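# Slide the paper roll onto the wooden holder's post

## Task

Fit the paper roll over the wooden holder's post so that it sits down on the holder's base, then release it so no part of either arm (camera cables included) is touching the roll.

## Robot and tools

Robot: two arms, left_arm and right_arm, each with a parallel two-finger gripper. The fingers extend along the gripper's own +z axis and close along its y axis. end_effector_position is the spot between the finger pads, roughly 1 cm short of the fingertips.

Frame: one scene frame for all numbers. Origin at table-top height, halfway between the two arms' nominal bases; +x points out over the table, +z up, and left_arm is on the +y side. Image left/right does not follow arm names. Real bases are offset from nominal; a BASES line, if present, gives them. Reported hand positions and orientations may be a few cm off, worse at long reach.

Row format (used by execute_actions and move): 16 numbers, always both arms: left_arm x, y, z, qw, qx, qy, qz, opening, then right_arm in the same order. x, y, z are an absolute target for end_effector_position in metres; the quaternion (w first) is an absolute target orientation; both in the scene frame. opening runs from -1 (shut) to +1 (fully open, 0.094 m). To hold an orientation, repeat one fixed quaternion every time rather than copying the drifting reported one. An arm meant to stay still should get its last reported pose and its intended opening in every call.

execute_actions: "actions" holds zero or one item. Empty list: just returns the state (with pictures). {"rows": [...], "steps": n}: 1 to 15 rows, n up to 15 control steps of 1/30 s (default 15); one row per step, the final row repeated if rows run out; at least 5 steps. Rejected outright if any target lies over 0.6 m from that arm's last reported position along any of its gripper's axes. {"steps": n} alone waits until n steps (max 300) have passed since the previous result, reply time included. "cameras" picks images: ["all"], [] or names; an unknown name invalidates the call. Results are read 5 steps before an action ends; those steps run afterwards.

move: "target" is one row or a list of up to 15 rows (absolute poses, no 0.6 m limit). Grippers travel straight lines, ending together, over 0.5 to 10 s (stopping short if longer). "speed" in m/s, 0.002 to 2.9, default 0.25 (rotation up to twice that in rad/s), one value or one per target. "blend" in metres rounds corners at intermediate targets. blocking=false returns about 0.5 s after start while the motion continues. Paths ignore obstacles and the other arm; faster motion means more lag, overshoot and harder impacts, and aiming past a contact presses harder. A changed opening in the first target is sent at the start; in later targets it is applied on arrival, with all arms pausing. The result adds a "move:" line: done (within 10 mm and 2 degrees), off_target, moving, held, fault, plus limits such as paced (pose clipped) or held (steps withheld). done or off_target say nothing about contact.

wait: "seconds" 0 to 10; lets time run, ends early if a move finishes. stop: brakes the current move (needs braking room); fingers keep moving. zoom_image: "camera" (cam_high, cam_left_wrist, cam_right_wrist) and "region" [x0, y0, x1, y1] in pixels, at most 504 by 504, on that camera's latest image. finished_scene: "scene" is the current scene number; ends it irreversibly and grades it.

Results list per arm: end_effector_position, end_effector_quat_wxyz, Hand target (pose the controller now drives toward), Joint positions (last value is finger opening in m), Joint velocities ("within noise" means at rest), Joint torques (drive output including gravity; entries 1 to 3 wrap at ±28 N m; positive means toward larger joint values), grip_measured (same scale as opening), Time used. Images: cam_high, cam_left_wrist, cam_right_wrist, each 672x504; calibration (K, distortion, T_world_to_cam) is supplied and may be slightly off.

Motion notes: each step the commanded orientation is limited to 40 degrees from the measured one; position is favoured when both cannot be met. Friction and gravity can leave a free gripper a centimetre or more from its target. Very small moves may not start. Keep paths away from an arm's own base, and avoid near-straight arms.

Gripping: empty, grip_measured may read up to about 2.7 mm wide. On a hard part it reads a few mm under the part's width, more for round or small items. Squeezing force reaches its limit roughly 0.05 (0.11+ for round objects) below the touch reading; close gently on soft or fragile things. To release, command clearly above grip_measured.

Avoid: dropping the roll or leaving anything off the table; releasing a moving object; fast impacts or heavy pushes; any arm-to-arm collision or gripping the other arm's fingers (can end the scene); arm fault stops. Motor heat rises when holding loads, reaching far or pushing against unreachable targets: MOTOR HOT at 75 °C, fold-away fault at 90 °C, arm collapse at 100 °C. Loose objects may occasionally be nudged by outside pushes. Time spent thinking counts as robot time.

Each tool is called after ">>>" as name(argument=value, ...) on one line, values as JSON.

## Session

>>> execute_actions(actions=[], cameras=["all"])

>>> zoom_image(camera="cam_high", region=[100, 90, 560, 430])

Scene clock: 0.00 s of 4400.00 s.
left_arm: end_effector_position=(+0.2734, +0.2698, +0.1704) grip_measured=+1.000 end_effector_quat_wxyz=(+0.613, -0.019, +0.788, +0.051) | right_arm: end_effector_position=(+0.3790, -0.1786, +0.0822) grip_measured=+1.000 end_effector_quat_wxyz=(+0.474, -0.118, +0.868, +0.090)
Joint positions: left_arm=[-0.266 0.121 0.209 -0.349 -0.344 -0.031 0.094] | right_arm=[0.363 1.627 0.664 0.398 0.046 0.081 0.094]
Joint velocities: within noise
Joint torques (N m): no reading
Motor temperatures (°C): left_arm=[23 24 21 24 22 21 23] | right_arm=[23 23 22 22 22 23 24]
Heat: left arm: 24 °C; right arm: 24 °C.
Hand target: left_arm +0.2725, +0.2703, +0.1734; +0.616, -0.020, +0.786, +0.051 | right_arm +0.3823, -0.1774, +0.0908; +0.483, -0.117, +0.863, +0.092
camera_calibration:
cam_left_wrist: T_world_to_cam=[[0.101817, -0.992512, 0.0674804, 0.224411], [-0.662345, -0.118246, -0.739809, 0.363948], [0.742248, 0.0306295, -0.669425, 0.00653824], [0, 0, 0, 1]] pos_world=[0.213357, 0.265566, 0.258486]
cam_right_wrist: T_world_to_cam=[[0.371663, -0.927238, 0.0457862, -0.31111], [-0.803107, -0.345865, -0.485178, 0.306245], [0.465711, 0.143551, -0.873216, 0.0248398], [0, 0, 0, 1]] pos_world=[0.350007, -0.186119, 0.184518]

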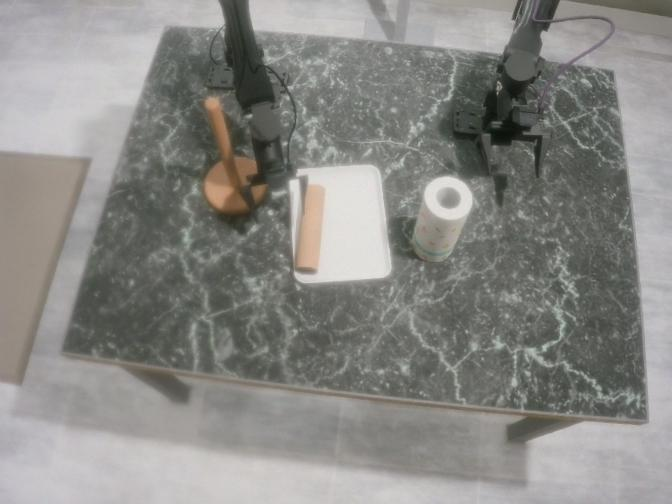

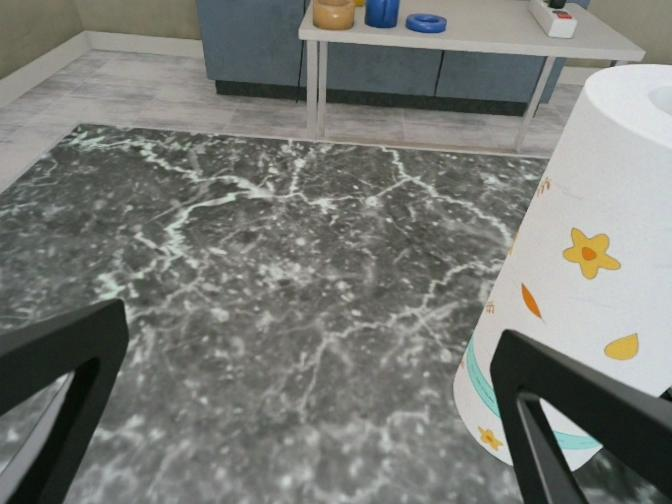

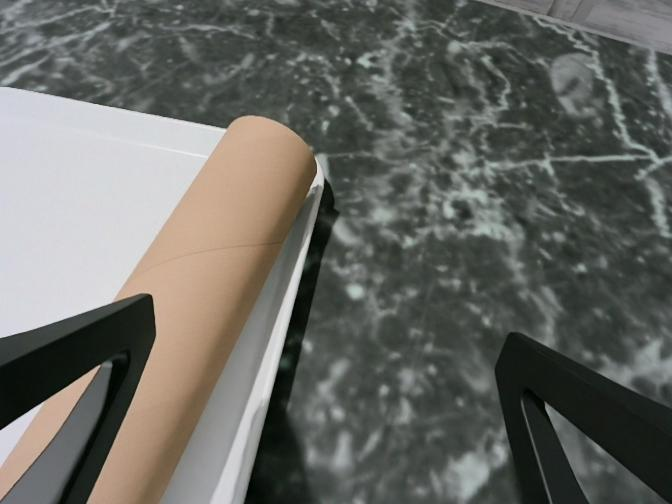

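Scaled by 1.096 from the camera's 672x504 image, which has a finer 960x720 frame.

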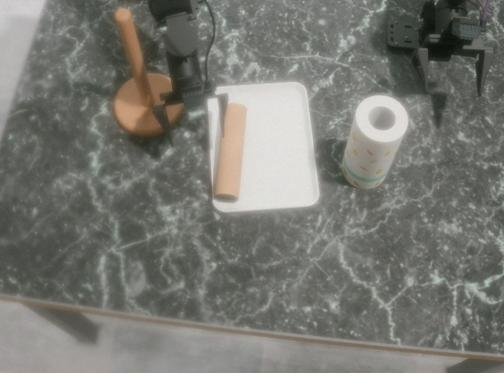

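>>> zoom_image(camera="cam_high", region=[190, 85, 300, 225])

>>> zoom_image(camera="cam_high", region=[395, 165, 495, 275])

Scaled by 3.600 from the camera's 672x504 image, which has a finer 960x720 frame.

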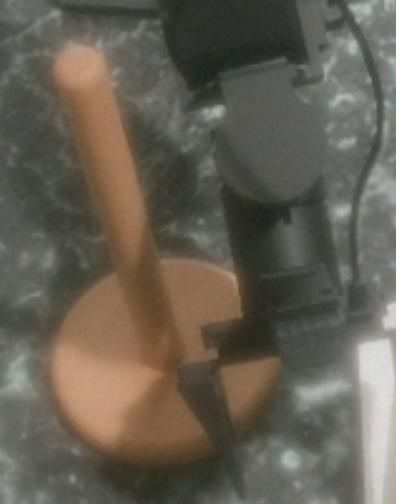

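Scaled by 4.582 from the camera's 672x504 image, which has a finer 960x720 frame.

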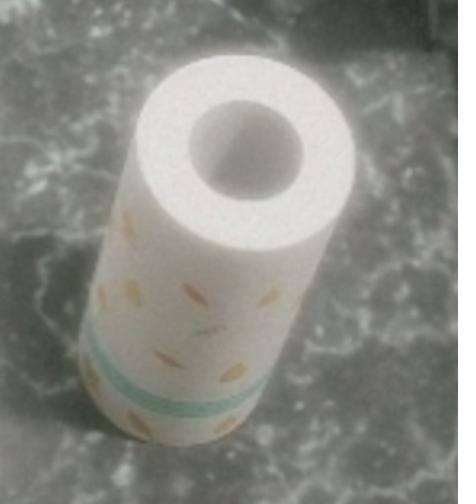

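>>> move(target=[0.30, 0.36, 0.34, 0.7071, 0, 0.7071, 0, 1.0, 0.3008, 0.038, 0.19, 0.5551, -0.3258, 0.7234, 0.25, 1.0], speed=0.5, cameras=["cam_high", "cam_right_wrist"])

Scene clock: 11.83 s of 4400.00 s.
left_arm: end_effector_position=(+0.3002, +0.3617, +0.3274) grip_measured=+1.000 end_effector_quat_wxyz=(+0.700, -0.008, +0.714, -0.003) | right_arm: end_effector_position=(+0.2976, +0.0309, +0.1835) grip_measured=+1.000 end_effector_quat_wxyz=(+0.550, -0.323, +0.731, +0.244)
Joint positions: left_arm=[0.82 0.647 0.629 -0.012 0.831 0.008 0.094] | right_arm=[0.827 1.614 0.832 0.501 0.007 0.003 0.094]
Joint velocities: within noise
Joint torques (N m): left_arm=[-0.05 0.28 9.65 1.99 0.04 -0.13] | right_arm=[0.09 -6.82 9.61 1.95 -0.14 -0.01]
Motor temperatures (°C): left_arm=[23 24 22 28 22 21 23] | right_arm=[23 24 23 24 22 23 24]
Heat: left arm: 28 °C; right arm: 24 °C.
Hand target: left_arm +0.2997, +0.3598, +0.3397; +0.707, +0.000, +0.707, +0.000 | right_arm +0.3005, +0.0376, +0.1900; +0.555, -0.326, +0.723, +0.250
Off the commanded pose: left_arm 0.013 m, 2 deg | right_arm 0.010 m, 1 deg.
Kept back: nothing.
move: off_target (left_arm)
camera_calibration:
cam_right_wrist: T_world_to_cam=[[0.77346, -0.624401, 0.109013, -0.231793], [-0.382574, -0.597011, -0.705134, 0.285489], [0.505368, 0.503687, -0.700644, 0.0665115], [0, 0, 0, 1]] pos_world=[0.254891, -0.00779245, 0.273178]
Images, in order (width x height): cam_high 672x504, cam_right_wrist 672x504.

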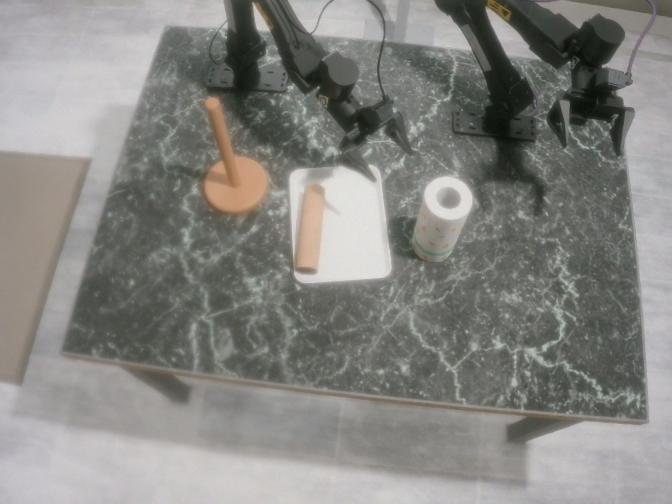

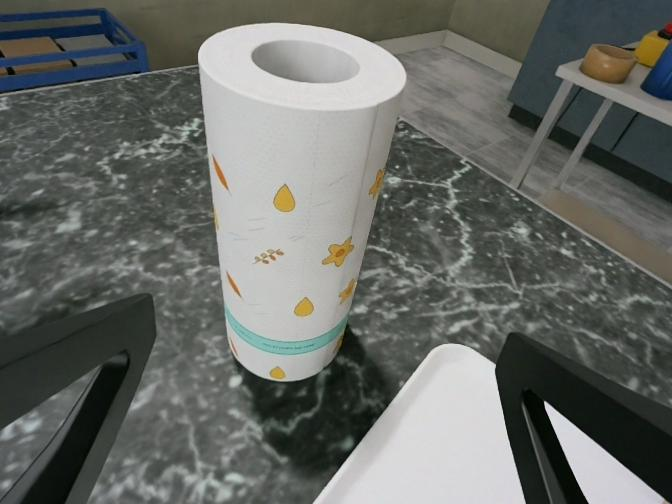

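>>> move(target=[0.30, 0.36, 0.34, 0.7071, 0, 0.7071, 0, 1.0, 0.3192, 0.0885, 0.182, 0.5551, -0.3258, 0.7234, 0.25, 1.0], speed=0.25, cameras=["cam_high", "cam_right_wrist"])

>>> zoom_image(camera="cam_high", region=[350, 100, 490, 270])

Scene clock: 15.97 s of 4400.00 s.
left_arm: end_effector_position=(+0.3002, +0.3613, +0.3279) grip_measured=+1.000 end_effector_quat_wxyz=(+0.700, -0.007, +0.714, -0.003) | right_arm: end_effector_position=(+0.3133, +0.0815, +0.1757) grip_measured=+1.000 end_effector_quat_wxyz=(+0.547, -0.334, +0.727, +0.248)
Joint positions: left_arm=[0.82 0.647 0.629 -0.01 0.833 0.007 0.094] | right_arm=[0.878 1.802 1.018 0.501 0.033 0.005 0.094]
Joint velocities: within noise
Joint torques (N m): left_arm=[-0.03 0.29 9.68 2 0.06 -0.12] | right_arm=[0.38 -8.36 10.32 1.96 0.15 0.1]
Motor temperatures (°C): left_arm=[23 24 22 29 22 21 23] | right_arm=[23 24 23 25 22 23 24]
Heat: left arm: 29 °C; right arm: 25 °C.
Hand target: left_arm +0.2998, +0.3598, +0.3397; +0.707, +0.000, +0.707, +0.000 | right_arm +0.3188, +0.0881, +0.1820; +0.555, -0.326, +0.723, +0.250
Off the commanded pose: left_arm 0.012 m, 1 deg | right_arm 0.011 m, 1 deg.
Kept back: nothing.
move: off_target (left_arm, right_arm)
camera_calibration:
cam_right_wrist: T_world_to_cam=[[0.787994, -0.604955, 0.114434, -0.218434], [-0.366076, -0.609808, -0.702939, 0.311602], [0.495029, 0.51202, -0.701984, 0.0304185], [0, 0, 0, 1]] pos_world=[0.271137, 0.0422995, 0.265387]
Images, in order (width x height): cam_high 672x504, cam_right_wrist 672x504.

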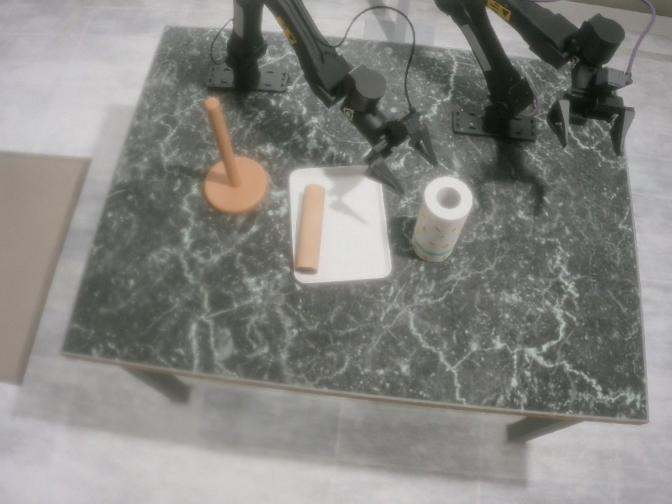

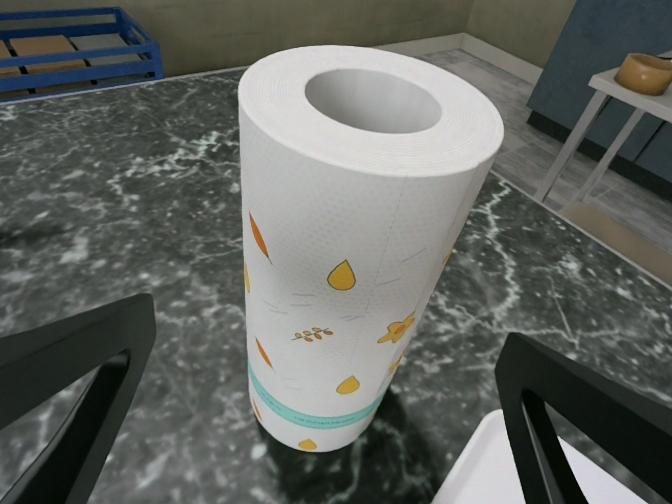

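Scaled by 2.965 from the camera's 672x504 image, which has a finer 960x720 frame.

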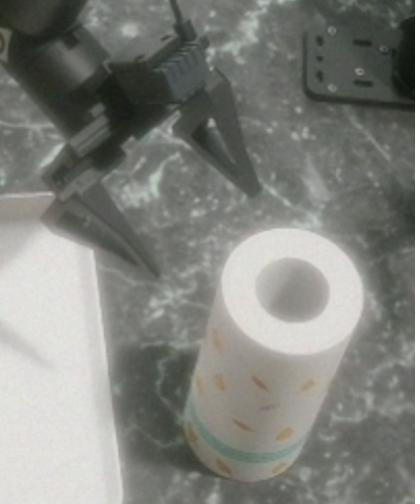

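>>> move(target=[0.30, 0.36, 0.34, 0.7071, 0, 0.7071, 0, 1.0, 0.3343, 0.0914, 0.1785, 0.5551, -0.3258, 0.7234, 0.25, 1.0], speed=0.2, cameras=["cam_right_wrist"])

Scene clock: 18.37 s of 4400.00 s.
left_arm: end_effector_position=(+0.3002, +0.3613, +0.3279) grip_measured=+1.000 end_effector_quat_wxyz=(+0.700, -0.007, +0.714, -0.003) | right_arm: end_effector_position=(+0.3273, +0.0849, +0.1726) grip_measured=+1.000 end_effector_quat_wxyz=(+0.549, -0.328, +0.729, +0.243)
Joint positions: left_arm=[0.82 0.647 0.629 -0.01 0.833 0.007 0.094] | right_arm=[0.862 1.847 1.063 0.501 0.034 0.005 0.094]
Joint velocities: within noise
Joint torques (N m): left_arm=[-0.03 0.29 9.62 2 0.07 -0.11] | right_arm=[-0.42 -8.64 10.44 1.95 -0.14 0.03]
Motor temperatures (°C): left_arm=[23 24 22 29 22 21 23] | right_arm=[23 25 24 26 22 23 24]
Heat: left arm: 29 °C; right arm: 26 °C.
Hand target: left_arm +0.2998, +0.3599, +0.3397; +0.707, +0.000, +0.707, +0.000 | right_arm +0.3340, +0.0908, +0.1784; +0.555, -0.326, +0.723, +0.250
Off the commanded pose: left_arm 0.012 m, 1 deg | right_arm 0.011 m, 1 deg.
Kept back: nothing.
move: off_target (left_arm, right_arm)
camera_calibration:
cam_right_wrist: T_world_to_cam=[[0.777985, -0.617754, 0.114541, -0.222803], [-0.375932, -0.603776, -0.702943, 0.319455], [0.503403, 0.50382, -0.701962, 0.0175342], [0, 0, 0, 1]] pos_world=[0.284604, 0.0464073, 0.262387]
Images, in order (width x height): cam_right_wrist 672x504.

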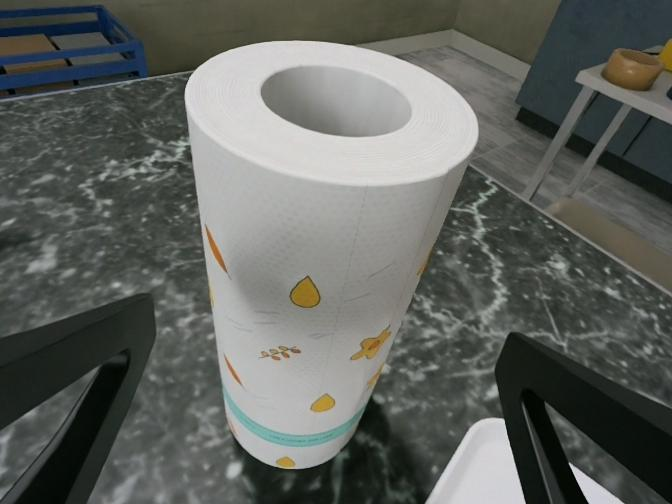

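>>> move(target=[[0.30, 0.36, 0.34, 0.7071, 0, 0.7071, 0, 1.0, 0.3146, 0.1082, 0.1785, 0.5551, -0.3258, 0.7234, 0.25, 1.0],[0.30, 0.36, 0.34, 0.7071, 0, 0.7071, 0, 1.0, 0.3299, 0.0945, 0.1785, 0.5551, -0.3258, 0.7234, 0.25, 1.0]], speed=[0.2,0.15], cameras=["cam_right_wrist"])

Scene clock: 21.70 s of 4400.00 s.
left_arm: end_effector_position=(+0.3002, +0.3613, +0.3280) grip_measured=+1.000 end_effector_quat_wxyz=(+0.700, -0.007, +0.714, -0.003) | right_arm: end_effector_position=(+0.3259, +0.0860, +0.1727) grip_measured=+1.000 end_effector_quat_wxyz=(+0.550, -0.324, +0.731, +0.242)
Joint positions: left_arm=[0.82 0.647 0.629 -0.009 0.833 0.007 0.094] | right_arm=[0.87 1.847 1.063 0.501 0.05 0.012 0.094]
Joint velocities: within noise
Joint torques (N m): left_arm=[-0.01 0.35 9.65 1.98 0.07 -0.09] | right_arm=[-0.08 -8.69 10.25 1.97 -0.15 -0.01]
Motor temperatures (°C): left_arm=[23 24 22 29 22 21 23] | right_arm=[23 25 24 26 22 23 24]
Heat: left arm: 29 °C; right arm: 26 °C.
Hand target: left_arm +0.2998, +0.3599, +0.3397; +0.707, +0.000, +0.707, +0.000 | right_arm +0.3296, +0.0940, +0.1783; +0.555, -0.326, +0.723, +0.250
Off the commanded pose: left_arm 0.012 m, 1 deg | right_arm 0.011 m, 1 deg.
Kept back: nothing.
move: off_target (left_arm, right_arm)
camera_calibration:
cam_right_wrist: T_world_to_cam=[[0.772599, -0.62485, 0.112489, -0.218339], [-0.382294, -0.599308, -0.703336, 0.321322], [0.506895, 0.500393, -0.701901, 0.0168489], [0, 0, 0, 1]] pos_world=[0.282987, 0.0477108, 0.262385]
Images, in order (width x height): cam_right_wrist 672x504.

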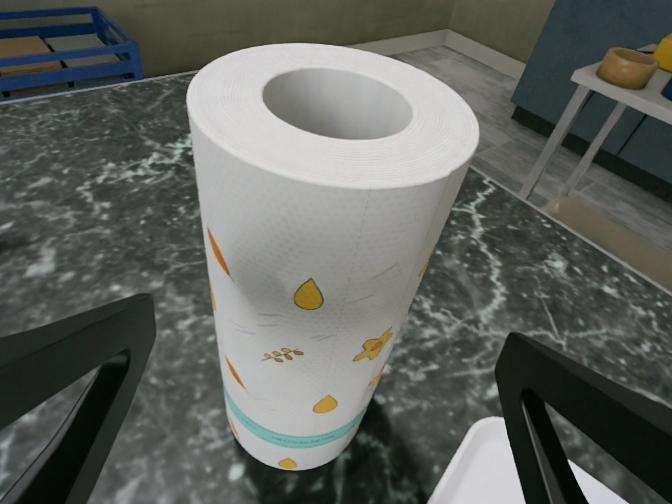

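>>> move(target=[0.30, 0.36, 0.34, 0.7071, 0, 0.7071, 0, 1.0, 0.3756, 0.1448, 0.161, 0.5551, -0.3258, 0.7234, 0.25, 1.0], speed=0.12, cameras=["cam_high", "cam_right_wrist"])

>>> zoom_image(camera="cam_high", region=[360, 110, 500, 280])

Scene clock: 23.47 s of 4400.00 s.
left_arm: end_effector_position=(+0.3002, +0.3612, +0.3280) grip_measured=+1.000 end_effector_quat_wxyz=(+0.700, -0.007, +0.714, -0.003) | right_arm: end_effector_position=(+0.3689, +0.1403, +0.1627) grip_measured=+1.000 end_effector_quat_wxyz=(+0.556, -0.323, +0.725, +0.248)
Joint positions: left_arm=[0.82 0.647 0.629 -0.009 0.834 0.007 0.094] | right_arm=[0.87 2.101 1.368 0.471 0.043 0.012 0.094]
Joint velocities: within noise
Joint torques (N m): left_arm=[-0.03 0.32 9.74 1.99 0.06 -0.1] | right_arm=[-0.65 -10.88 10.58 1.78 -0.16 -0.02]
Motor temperatures (°C): left_arm=[23 24 22 30 22 21 23] | right_arm=[23 25 24 27 22 23 24]
Heat: left arm: 30 °C; right arm: 27 °C.
Hand target: left_arm +0.2998, +0.3598, +0.3397; +0.707, +0.000, +0.707, +0.000 | right_arm +0.3754, +0.1443, +0.1610; +0.555, -0.326, +0.723, +0.250
Off the commanded pose: left_arm 0.012 m, 1 deg | right_arm 0.008 m, 0 deg.
Kept back: nothing.
move: off_target (left_arm)
camera_calibration:
cam_right_wrist: T_world_to_cam=[[0.775617, -0.621406, 0.110782, -0.217781], [-0.369737, -0.589523, -0.718163, 0.359641], [0.511579, 0.516059, -0.687001, -0.0453618], [0, 0, 0, 1]] pos_world=[0.325093, 0.100096, 0.251244]
Images, in order (width x height): cam_high 672x504, cam_right_wrist 672x504.

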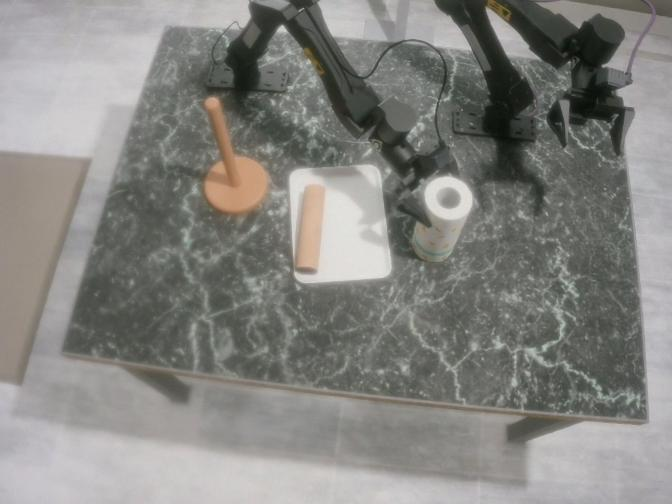

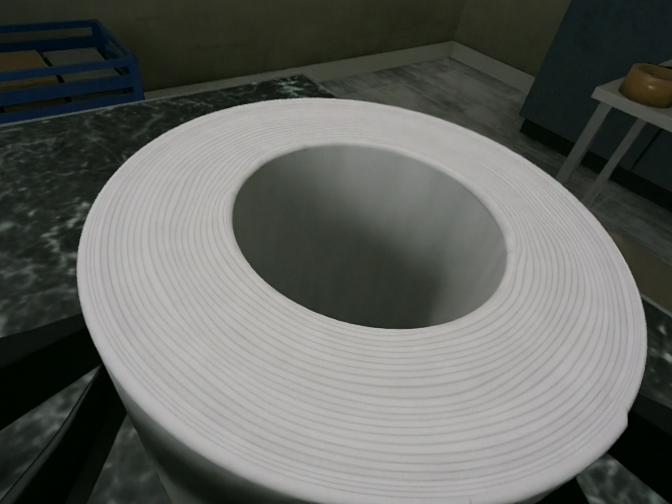

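Scaled by 2.965 from the camera's 672x504 image, which has a finer 960x720 frame.

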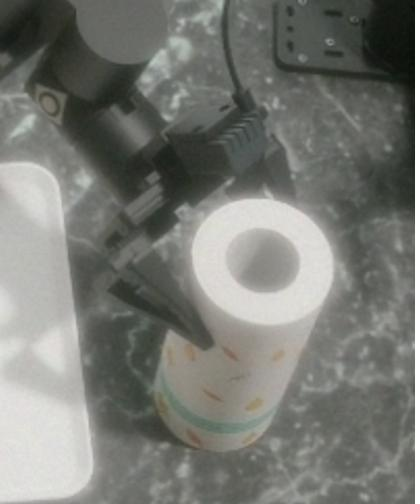

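>>> execute_actions(actions=[{"rows": [[0.30,0.36,0.34,0.7071,0,0.7071,0,1.0,0.3756,0.1448,0.161,0.5551,-0.3258,0.7234,0.25,0.96],[0.30,0.36,0.34,0.7071,0,0.7071,0,1.0,0.3756,0.1448,0.161,0.5551,-0.3258,0.7234,0.25,0.92],[0.30,0.36,0.34,0.7071,0,0.7071,0,1.0,0.3756,0.1448,0.161,0.5551,-0.3258,0.7234,0.25,0.88],[0.30,0.36,0.34,0.7071,0,0.7071,0,1.0,0.3756,0.1448,0.161,0.5551,-0.3258,0.7234,0.25,0.84],[0.30,0.36,0.34,0.7071,0,0.7071,0,1.0,0.3756,0.1448,0.161,0.5551,-0.3258,0.7234,0.25,0.80],[0.30,0.36,0.34,0.7071,0,0.7071,0,1.0,0.3756,0.1448,0.161,0.5551,-0.3258,0.7234,0.25,0.75],[0.30,0.36,0.34,0.7071,0,0.7071,0,1.0,0.3756,0.1448,0.161,0.5551,-0.3258,0.7234,0.25,0.70],[0.30,0.36,0.34,0.7071,0,0.7071,0,1.0,0.3756,0.1448,0.161,0.5551,-0.3258,0.7234,0.25,0.65],[0.30,0.36,0.34,0.7071,0,0.7071,0,1.0,0.3756,0.1448,0.161,0.5551,-0.3258,0.7234,0.25,0.58],[0.30,0.36,0.34,0.7071,0,0.7071,0,1.0,0.3756,0.1448,0.161,0.5551,-0.3258,0.7234,0.25,0.5]], "steps": 14}], cameras=[])

>>> move(target=[[0.30,0.36,0.34,0.7071,0,0.7071,0,1.0,0.371,0.132,0.25,0.5594,-0.3243,0.72,0.252,0.5],[0.30,0.25,0.37,0.683,0.183,0.683,-0.183,1.0,0.36,-0.10,0.46,0.6001,-0.1642,0.7724,0.1275,0.5],[0.285,0.10,0.385,0.6124,0.3536,0.6124,-0.3536,1.0,0.34,-0.22,0.505,0.6112,-0.0689,0.7867,0.0535,0.5],[0.274,-0.01,0.39,0.5417,0.4545,0.5417,-0.4545,1.0,0.30,-0.2916,0.505,0.6125,-0.0448,0.7884,0.0348,0.5]], speed=[0.3,0.6,0.5,0.3], blend=[0.03,0.04,0.03,0], cameras=["cam_high","cam_left_wrist"])

>>> zoom_image(camera="cam_high", region=[160, 0, 300, 200])

>>> zoom_image(camera="cam_left_wrist", region=[180, 60, 480, 460])

Scene clock: 26.00 s of 4400.00 s.
left_arm: end_effector_position=(+0.3002, +0.3612, +0.3280) grip_measured=+1.000 end_effector_quat_wxyz=(+0.700, -0.007, +0.714, -0.003) | right_arm: end_effector_position=(+0.3687, +0.1404, +0.1625) grip_measured=+0.671 end_effector_quat_wxyz=(+0.555, -0.324, +0.725, +0.248)
Joint positions: left_arm=[0.82 0.647 0.629 -0.009 0.834 0.007 0.094] | right_arm=[0.87 2.101 1.369 0.469 0.041 0.012 0.078]
Joint velocities: left_arm=[within noise] | right_arm=[0.002 0.002 -0.017 0.051 -0.022 0.022 -0.037]
Joint torques (N m): left_arm=[-0.09 0.32 9.63 1.99 0.06 -0.09] | right_arm=[-0.59 -10.85 10.62 1.79 -0.17 -0.03]
Motor temperatures (°C): left_arm=[23 24 22 30 22 21 23] | right_arm=[23 25 24 27 22 23 24]
Heat: left arm: 30 °C; right arm: 27 °C.
Steps of this call (1-67: nothing new was sent; 68-76: this action's first 9). Readings (end_effector_position of left_arm | right_arm):
68: (+0.3002, +0.3612, +0.3280) | (+0.3688, +0.1403, +0.1625)
69: (+0.3002, +0.3612, +0.3280) | (+0.3688, +0.1403, +0.1625)
71: (+0.3002, +0.3612, +0.3280) | (+0.3688, +0.1403, +0.1625)
75: (+0.3002, +0.3612, +0.3280) | (+0.3687, +0.1404, +0.1625)
76: the state above
No camera images: "cameras" was empty.

Scene clock: 28.87 s of 4400.00 s.
left_arm: end_effector_position=(+0.2727, -0.0079, +0.3774) grip_measured=+1.000 end_effector_quat_wxyz=(+0.531, +0.452, +0.552, -0.457) | right_arm: end_effector_position=(+0.3029, -0.2913, +0.5015) grip_measured=+0.675 end_effector_quat_wxyz=(+0.606, -0.041, +0.794, +0.032)
Joint positions: left_arm=[-0.474 1.119 0.984 0.106 0.941 0 0.094] | right_arm=[0.118 1.248 1.91 -0.929 0.025 0.008 0.079]
Joint velocities: within noise
Joint torques (N m): left_arm=[-0.55 -3.1 10.3 1.91 -0.08 -0.05] | right_arm=[-0.61 -3.89 4.67 2 -0.17 -0.04]
Motor temperatures (°C): left_arm=[23 24 23 30 22 21 23] | right_arm=[23 25 24 27 22 23 24]
Heat: left arm: 30 °C; right arm: 27 °C.
Hand target: left_arm +0.2736, -0.0097, +0.3898; +0.542, +0.454, +0.542, -0.455 | right_arm +0.2999, -0.2916, +0.5050; +0.612, -0.045, +0.789, +0.035
Off your previous action's commanded pose at its last step (step 5 of this call): left_arm 0.012 m, 1 deg | right_arm 0.008 m, 0 deg.
Off the commanded pose: left_arm 0.013 m, 2 deg | right_arm 0.005 m, 1 deg.
Kept back: nothing.
move: off_target (left_arm)
camera_calibration:
cam_left_wrist: T_world_to_cam=[[-0.977334, -0.1528, 0.146525, 0.205946], [-0.201448, 0.458461, -0.865582, 0.410134], [0.0650847, -0.875481, -0.478851, 0.259668], [0, 0, 0, 1]] pos_world=[0.266999, 0.0707727, 0.449171]
Images, in order (width x height): cam_high 672x504, cam_left_wrist 672x504.

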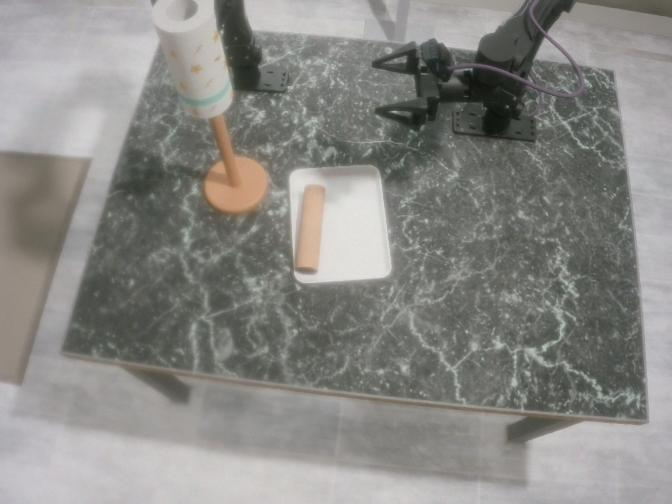

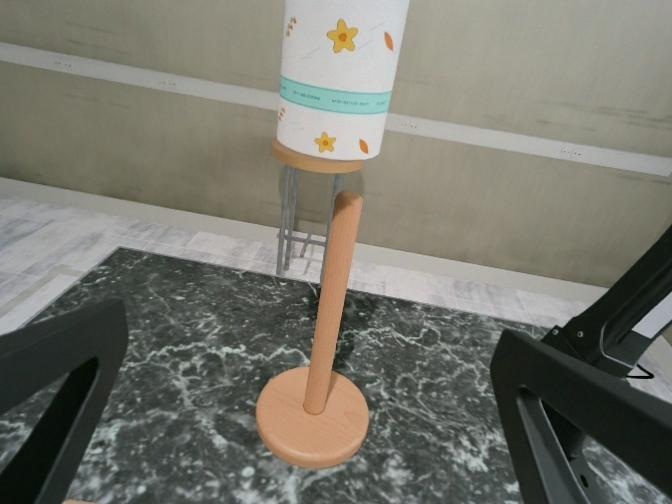

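Scaled by 2.520 from the camera's 672x504 image, which has a finer 960x720 frame.

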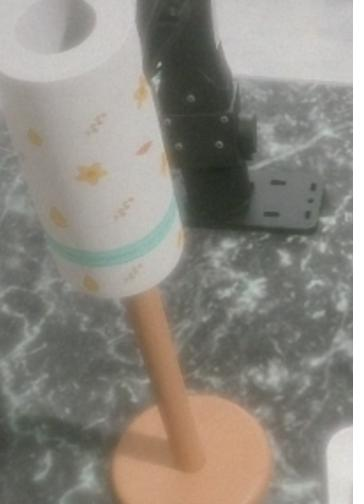

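Scaled by 1.260 from the camera's 672x504 image, which has a finer 960x720 frame.

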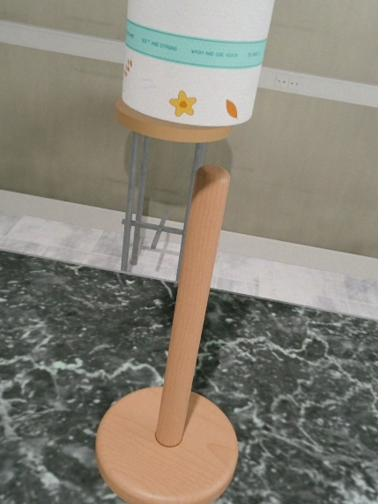

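>>> move(target=[0.274,-0.01,0.39,0.5417,0.4545,0.5417,-0.4545,1.0,0.2765,-0.2955,0.484,0.6125,-0.0448,0.7884,0.0348,0.5], speed=0.15, cameras=["cam_high","cam_left_wrist"])

>>> zoom_image(camera="cam_high", region=[160, 0, 300, 200])

>>> zoom_image(camera="cam_left_wrist", region=[240, 80, 440, 260])

Scene clock: 32.77 s of 4400.00 s.
left_arm: end_effector_position=(+0.2727, -0.0079, +0.3776) grip_measured=+1.000 end_effector_quat_wxyz=(+0.532, +0.452, +0.551, -0.457) | right_arm: end_effector_position=(+0.2770, -0.2951, +0.4755) grip_measured=+0.675 end_effector_quat_wxyz=(+0.596, -0.043, +0.801, +0.032)
Joint positions: left_arm=[-0.474 1.119 0.984 0.107 0.94 0 0.094] | right_arm=[0.112 1.114 1.735 -0.912 0.017 0.005 0.079]
Joint velocities: within noise
Joint torques (N m): left_arm=[-0.49 -3.04 10.24 1.93 -0.03 -0.03] | right_arm=[-0.62 -2.8 4.59 2.26 -0.16 -0.02]
Motor temperatures (°C): left_arm=[23 24 23 30 22 21 23] | right_arm=[23 25 24 27 22 23 25]
Heat: left arm: 30 °C; right arm: 27 °C.
Hand target: left_arm +0.2736, -0.0097, +0.3899; +0.542, +0.455, +0.541, -0.455 | right_arm +0.2763, -0.2954, +0.4839; +0.612, -0.045, +0.789, +0.034
Off the commanded pose: left_arm 0.013 m, 2 deg | right_arm 0.009 m, 2 deg.
Kept back: nothing.
move: off_target (left_arm)
camera_calibration:
cam_left_wrist: T_world_to_cam=[[-0.977437, -0.15313, 0.145493, 0.206446], [-0.200656, 0.45796, -0.866031, 0.410286], [0.0659854, -0.875685, -0.478353, 0.259403], [0, 0, 0, 1]] pos_world=[0.266997, 0.0708734, 0.449371]
Images, in order (width x height): cam_high 672x504, cam_left_wrist 672x504.

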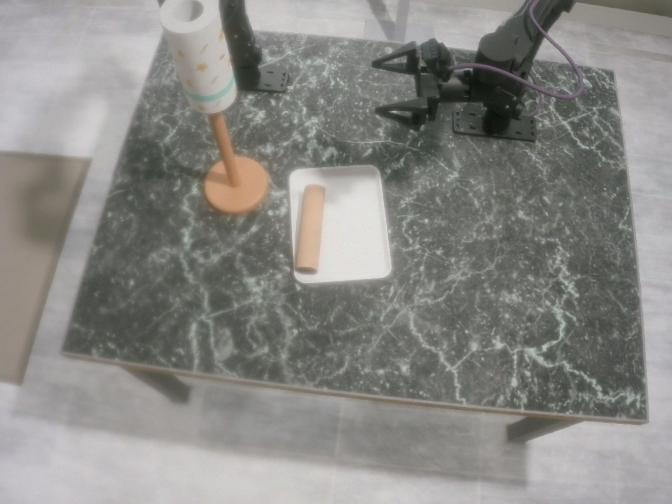

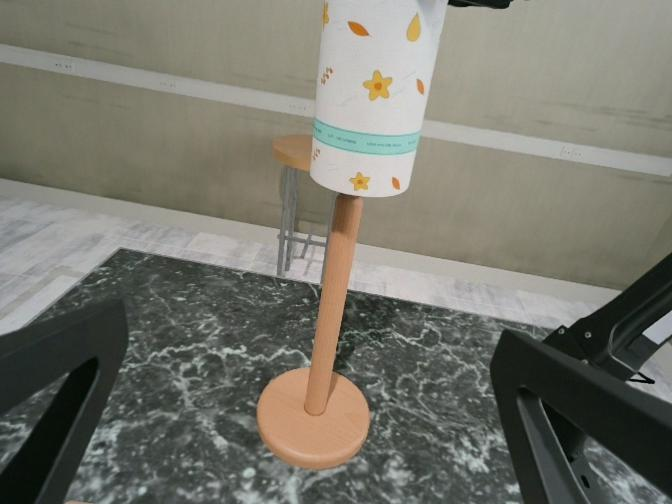

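Scaled by 2.520 from the camera's 672x504 image, which has a finer 960x720 frame.

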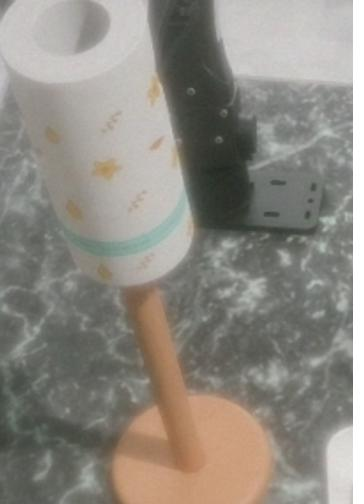

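Scaled by 2.520 from the camera's 672x504 image, which has a finer 960x720 frame.

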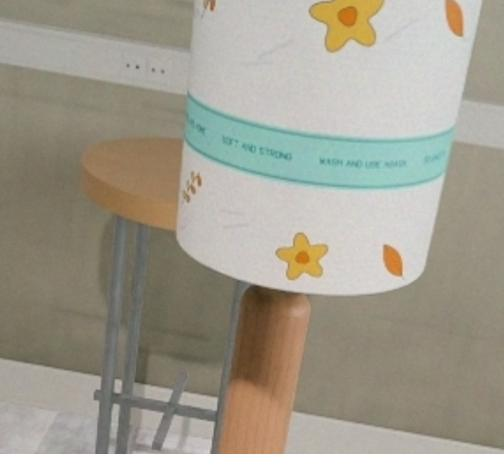

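>>> move(target=[[0.274,-0.01,0.39,0.5417,0.4545,0.5417,-0.4545,1.0,0.2785,-0.2955,0.479,0.6215,-0.0444,0.7813,0.0353,0.5],[0.274,-0.01,0.39,0.5417,0.4545,0.5417,-0.4545,1.0,0.2785,-0.2955,0.35,0.6215,-0.0444,0.7813,0.0353,0.5]], speed=[0.1,0.17], cameras=["cam_high","cam_left_wrist"])

>>> zoom_image(camera="cam_high", region=[160, 30, 300, 230])

Scene clock: 35.27 s of 4400.00 s.
left_arm: end_effector_position=(+0.2727, -0.0079, +0.3776) grip_measured=+1.000 end_effector_quat_wxyz=(+0.532, +0.452, +0.551, -0.457) | right_arm: end_effector_position=(+0.2793, -0.2947, +0.3397) grip_measured=+0.675 end_effector_quat_wxyz=(+0.602, -0.044, +0.796, +0.032)
Joint positions: left_arm=[-0.474 1.119 0.984 0.107 0.94 0 0.094] | right_arm=[0.112 0.805 0.966 -0.437 0.015 0.003 0.079]
Joint velocities: within noise
Joint torques (N m): left_arm=[-0.57 -3.08 10.32 1.93 -0.05 -0.04] | right_arm=[-0.75 -2.45 6.45 2.3 -0.17 -0.01]
Motor temperatures (°C): left_arm=[23 24 23 30 22 21 23] | right_arm=[23 25 24 28 22 23 25]
Heat: left arm: 30 °C; right arm: 28 °C.
Hand target: left_arm +0.2736, -0.0097, +0.3898; +0.542, +0.455, +0.541, -0.455 | right_arm +0.2782, -0.2955, +0.3500; +0.621, -0.044, +0.782, +0.035
Off the commanded pose: left_arm 0.013 m, 2 deg | right_arm 0.010 m, 3 deg.
Kept back: nothing.
move: off_target (left_arm, right_arm)
camera_calibration:
cam_left_wrist: T_world_to_cam=[[-0.977437, -0.15313, 0.145493, 0.206446], [-0.200656, 0.45796, -0.866031, 0.410286], [0.0659854, -0.875685, -0.478353, 0.259403], [0, 0, 0, 1]] pos_world=[0.266997, 0.0708734, 0.449371]
Images, in order (width x height): cam_high 672x504, cam_left_wrist 672x504.

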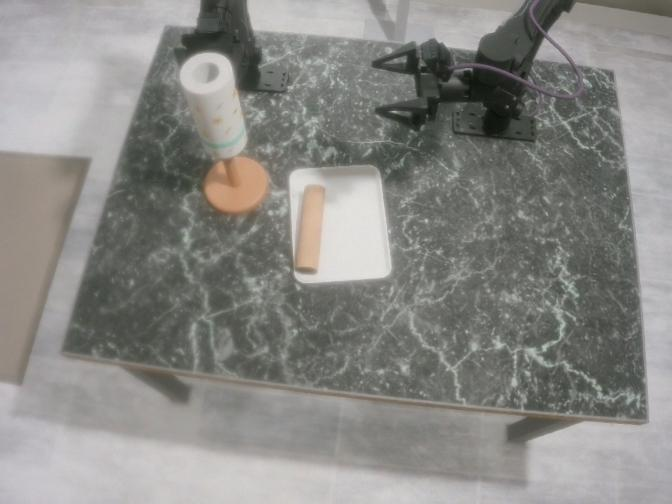

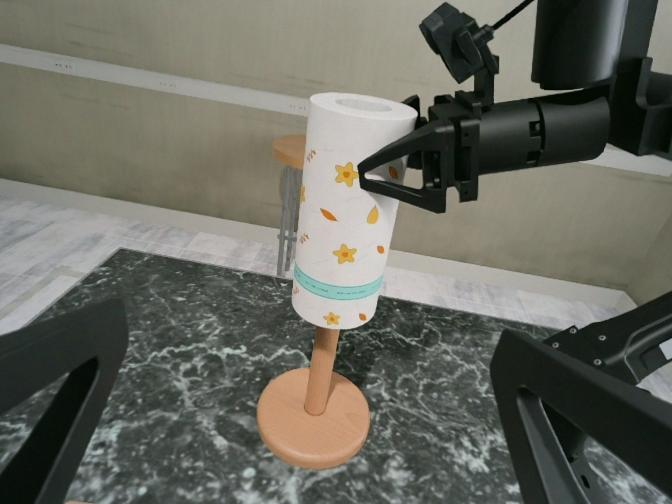

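Scaled by 2.520 from the camera's 672x504 image, which has a finer 960x720 frame.

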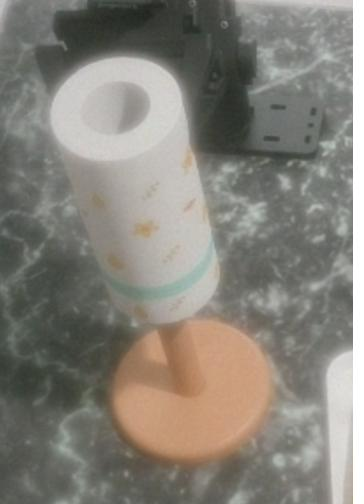

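>>> move(target=[[0.274,-0.01,0.39,0.5417,0.4545,0.5417,-0.4545,1.0,0.2825,-0.2955,0.205,0.6215,-0.0444,0.7813,0.0353,0.5],[0.274,-0.01,0.39,0.5417,0.4545,0.5417,-0.4545,1.0,0.2825,-0.2955,0.177,0.6215,-0.0444,0.7813,0.0353,0.5]], speed=[0.18,0.05], cameras=["cam_high","cam_left_wrist"])

>>> zoom_image(camera="cam_left_wrist", region=[240, 160, 480, 490])

Scene clock: 37.50 s of 4400.00 s.
left_arm: end_effector_position=(+0.2727, -0.0079, +0.3776) grip_measured=+1.000 end_effector_quat_wxyz=(+0.532, +0.452, +0.551, -0.457) | right_arm: end_effector_position=(+0.2818, -0.2950, +0.1763) grip_measured=+0.675 end_effector_quat_wxyz=(+0.614, -0.043, +0.787, +0.033)
Joint positions: left_arm=[-0.474 1.119 0.984 0.107 0.94 0 0.094] | right_arm=[0.108 0.737 0.26 0.231 0.012 0.002 0.079]
Joint velocities: within noise
Joint torques (N m): left_arm=[-0.55 -3.12 10.29 1.93 -0.07 -0.03] | right_arm=[-0.79 -0.59 6.42 2.22 -0.16 0.01]
Motor temperatures (°C): left_arm=[23 24 23 30 22 21 23] | right_arm=[23 25 24 28 22 23 25]
Heat: left arm: 30 °C; right arm: 28 °C.
Hand target: left_arm +0.2736, -0.0097, +0.3898; +0.542, +0.455, +0.542, -0.455 | right_arm +0.2824, -0.2955, +0.1771; +0.621, -0.044, +0.782, +0.035
Off the commanded pose: left_arm 0.013 m, 2 deg | right_arm 0.001 m, 1 deg.
Kept back: nothing.
move: off_target (left_arm)
camera_calibration:
cam_left_wrist: T_world_to_cam=[[-0.977437, -0.15313, 0.145493, 0.206446], [-0.200656, 0.45796, -0.866031, 0.410286], [0.0659854, -0.875685, -0.478353, 0.259403], [0, 0, 0, 1]] pos_world=[0.266997, 0.0708734, 0.449371]
Images, in order (width x height): cam_high 672x504, cam_left_wrist 672x504.

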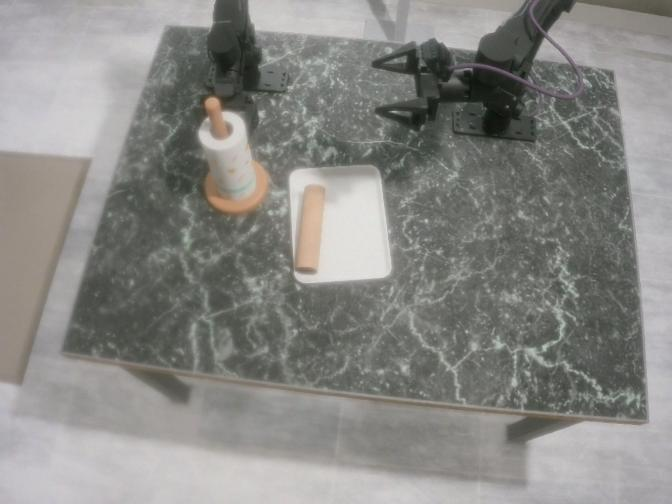

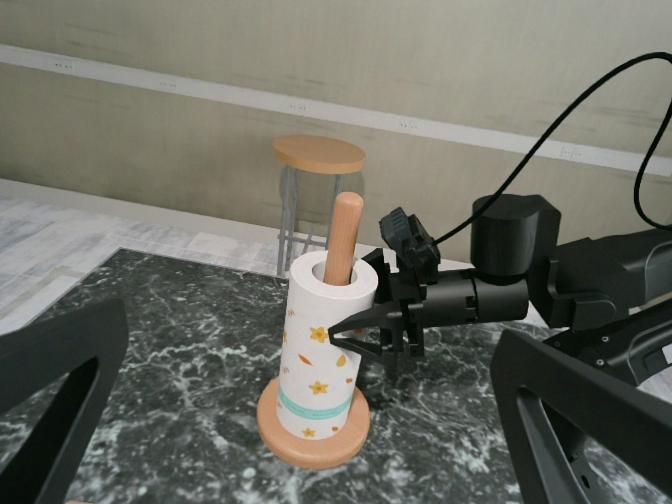

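Scaled by 1.527 from the camera's 672x504 image, which has a finer 960x720 frame.

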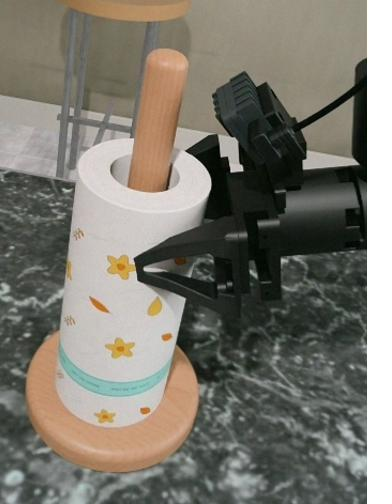

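>>> move(target=[[0.274,-0.01,0.39,0.5417,0.4545,0.5417,-0.4545,1.0,0.2825,-0.2955,0.180,0.6215,-0.0444,0.7813,0.0353,1.0],[0.274,-0.01,0.39,0.5417,0.4545,0.5417,-0.4545,1.0,0.275,-0.2955,0.37,0.6215,-0.0444,0.7813,0.0353,1.0]], speed=[0.1,0.25], cameras=["cam_high","cam_left_wrist"])

Scene clock: 41.07 s of 4400.00 s.
left_arm: end_effector_position=(+0.2727, -0.0079, +0.3776) grip_measured=+1.000 end_effector_quat_wxyz=(+0.532, +0.452, +0.551, -0.457) | right_arm: end_effector_position=(+0.2767, -0.2955, +0.3589) grip_measured=+0.998 end_effector_quat_wxyz=(+0.614, -0.043, +0.787, +0.033)
Joint positions: left_arm=[-0.474 1.119 0.984 0.107 0.94 0 0.094] | right_arm=[0.108 0.808 1.018 -0.456 0.011 0.002 0.094]
Joint velocities: within noise
Joint torques (N m): left_arm=[-0.53 -3 10.33 1.95 -0.04 -0.03] | right_arm=[-0.31 -0.51 9.94 1.8 -0.09 0.01]
Motor temperatures (°C): left_arm=[23 24 24 30 22 21 23] | right_arm=[23 24 24 28 22 23 25]
Heat: left arm: 30 °C; right arm: 28 °C.
Hand target: left_arm +0.2736, -0.0097, +0.3898; +0.542, +0.455, +0.542, -0.455 | right_arm +0.2749, -0.2955, +0.3698; +0.622, -0.044, +0.781, +0.035
Off the commanded pose: left_arm 0.013 m, 2 deg | right_arm 0.011 m, 1 deg.
Kept back: nothing.
move: off_target (left_arm, right_arm)
camera_calibration:
cam_left_wrist: T_world_to_cam=[[-0.977437, -0.15313, 0.145493, 0.206446], [-0.200656, 0.45796, -0.866031, 0.410286], [0.0659854, -0.875685, -0.478353, 0.259403], [0, 0, 0, 1]] pos_world=[0.266997, 0.0708734, 0.449371]
Images, in order (width x height): cam_high 672x504, cam_left_wrist 672x504.

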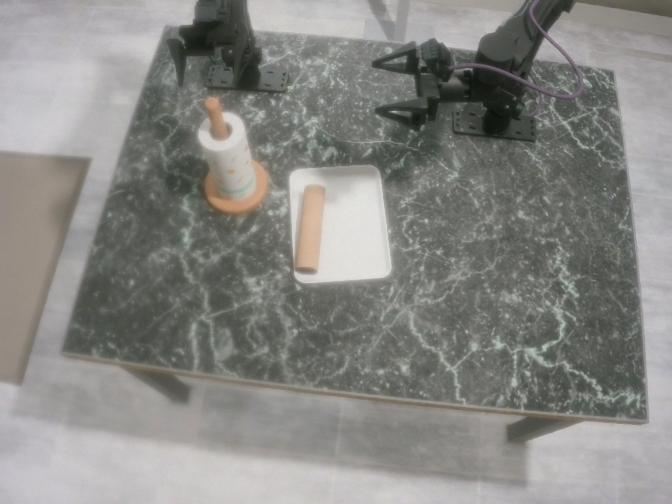

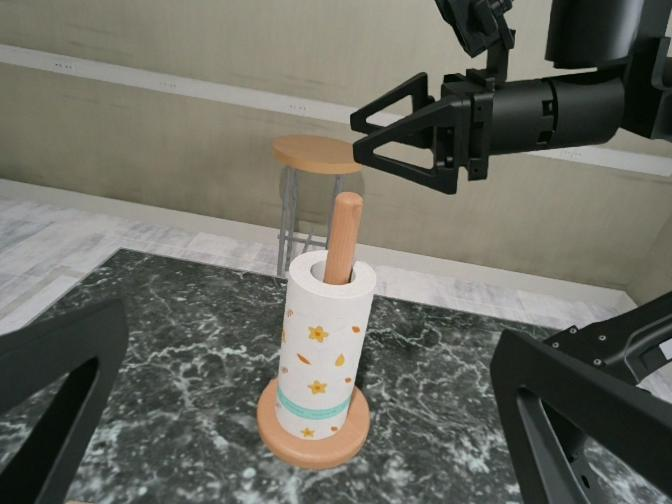

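>>> finished_scene(scene=2)

The scene is finished: the task was done.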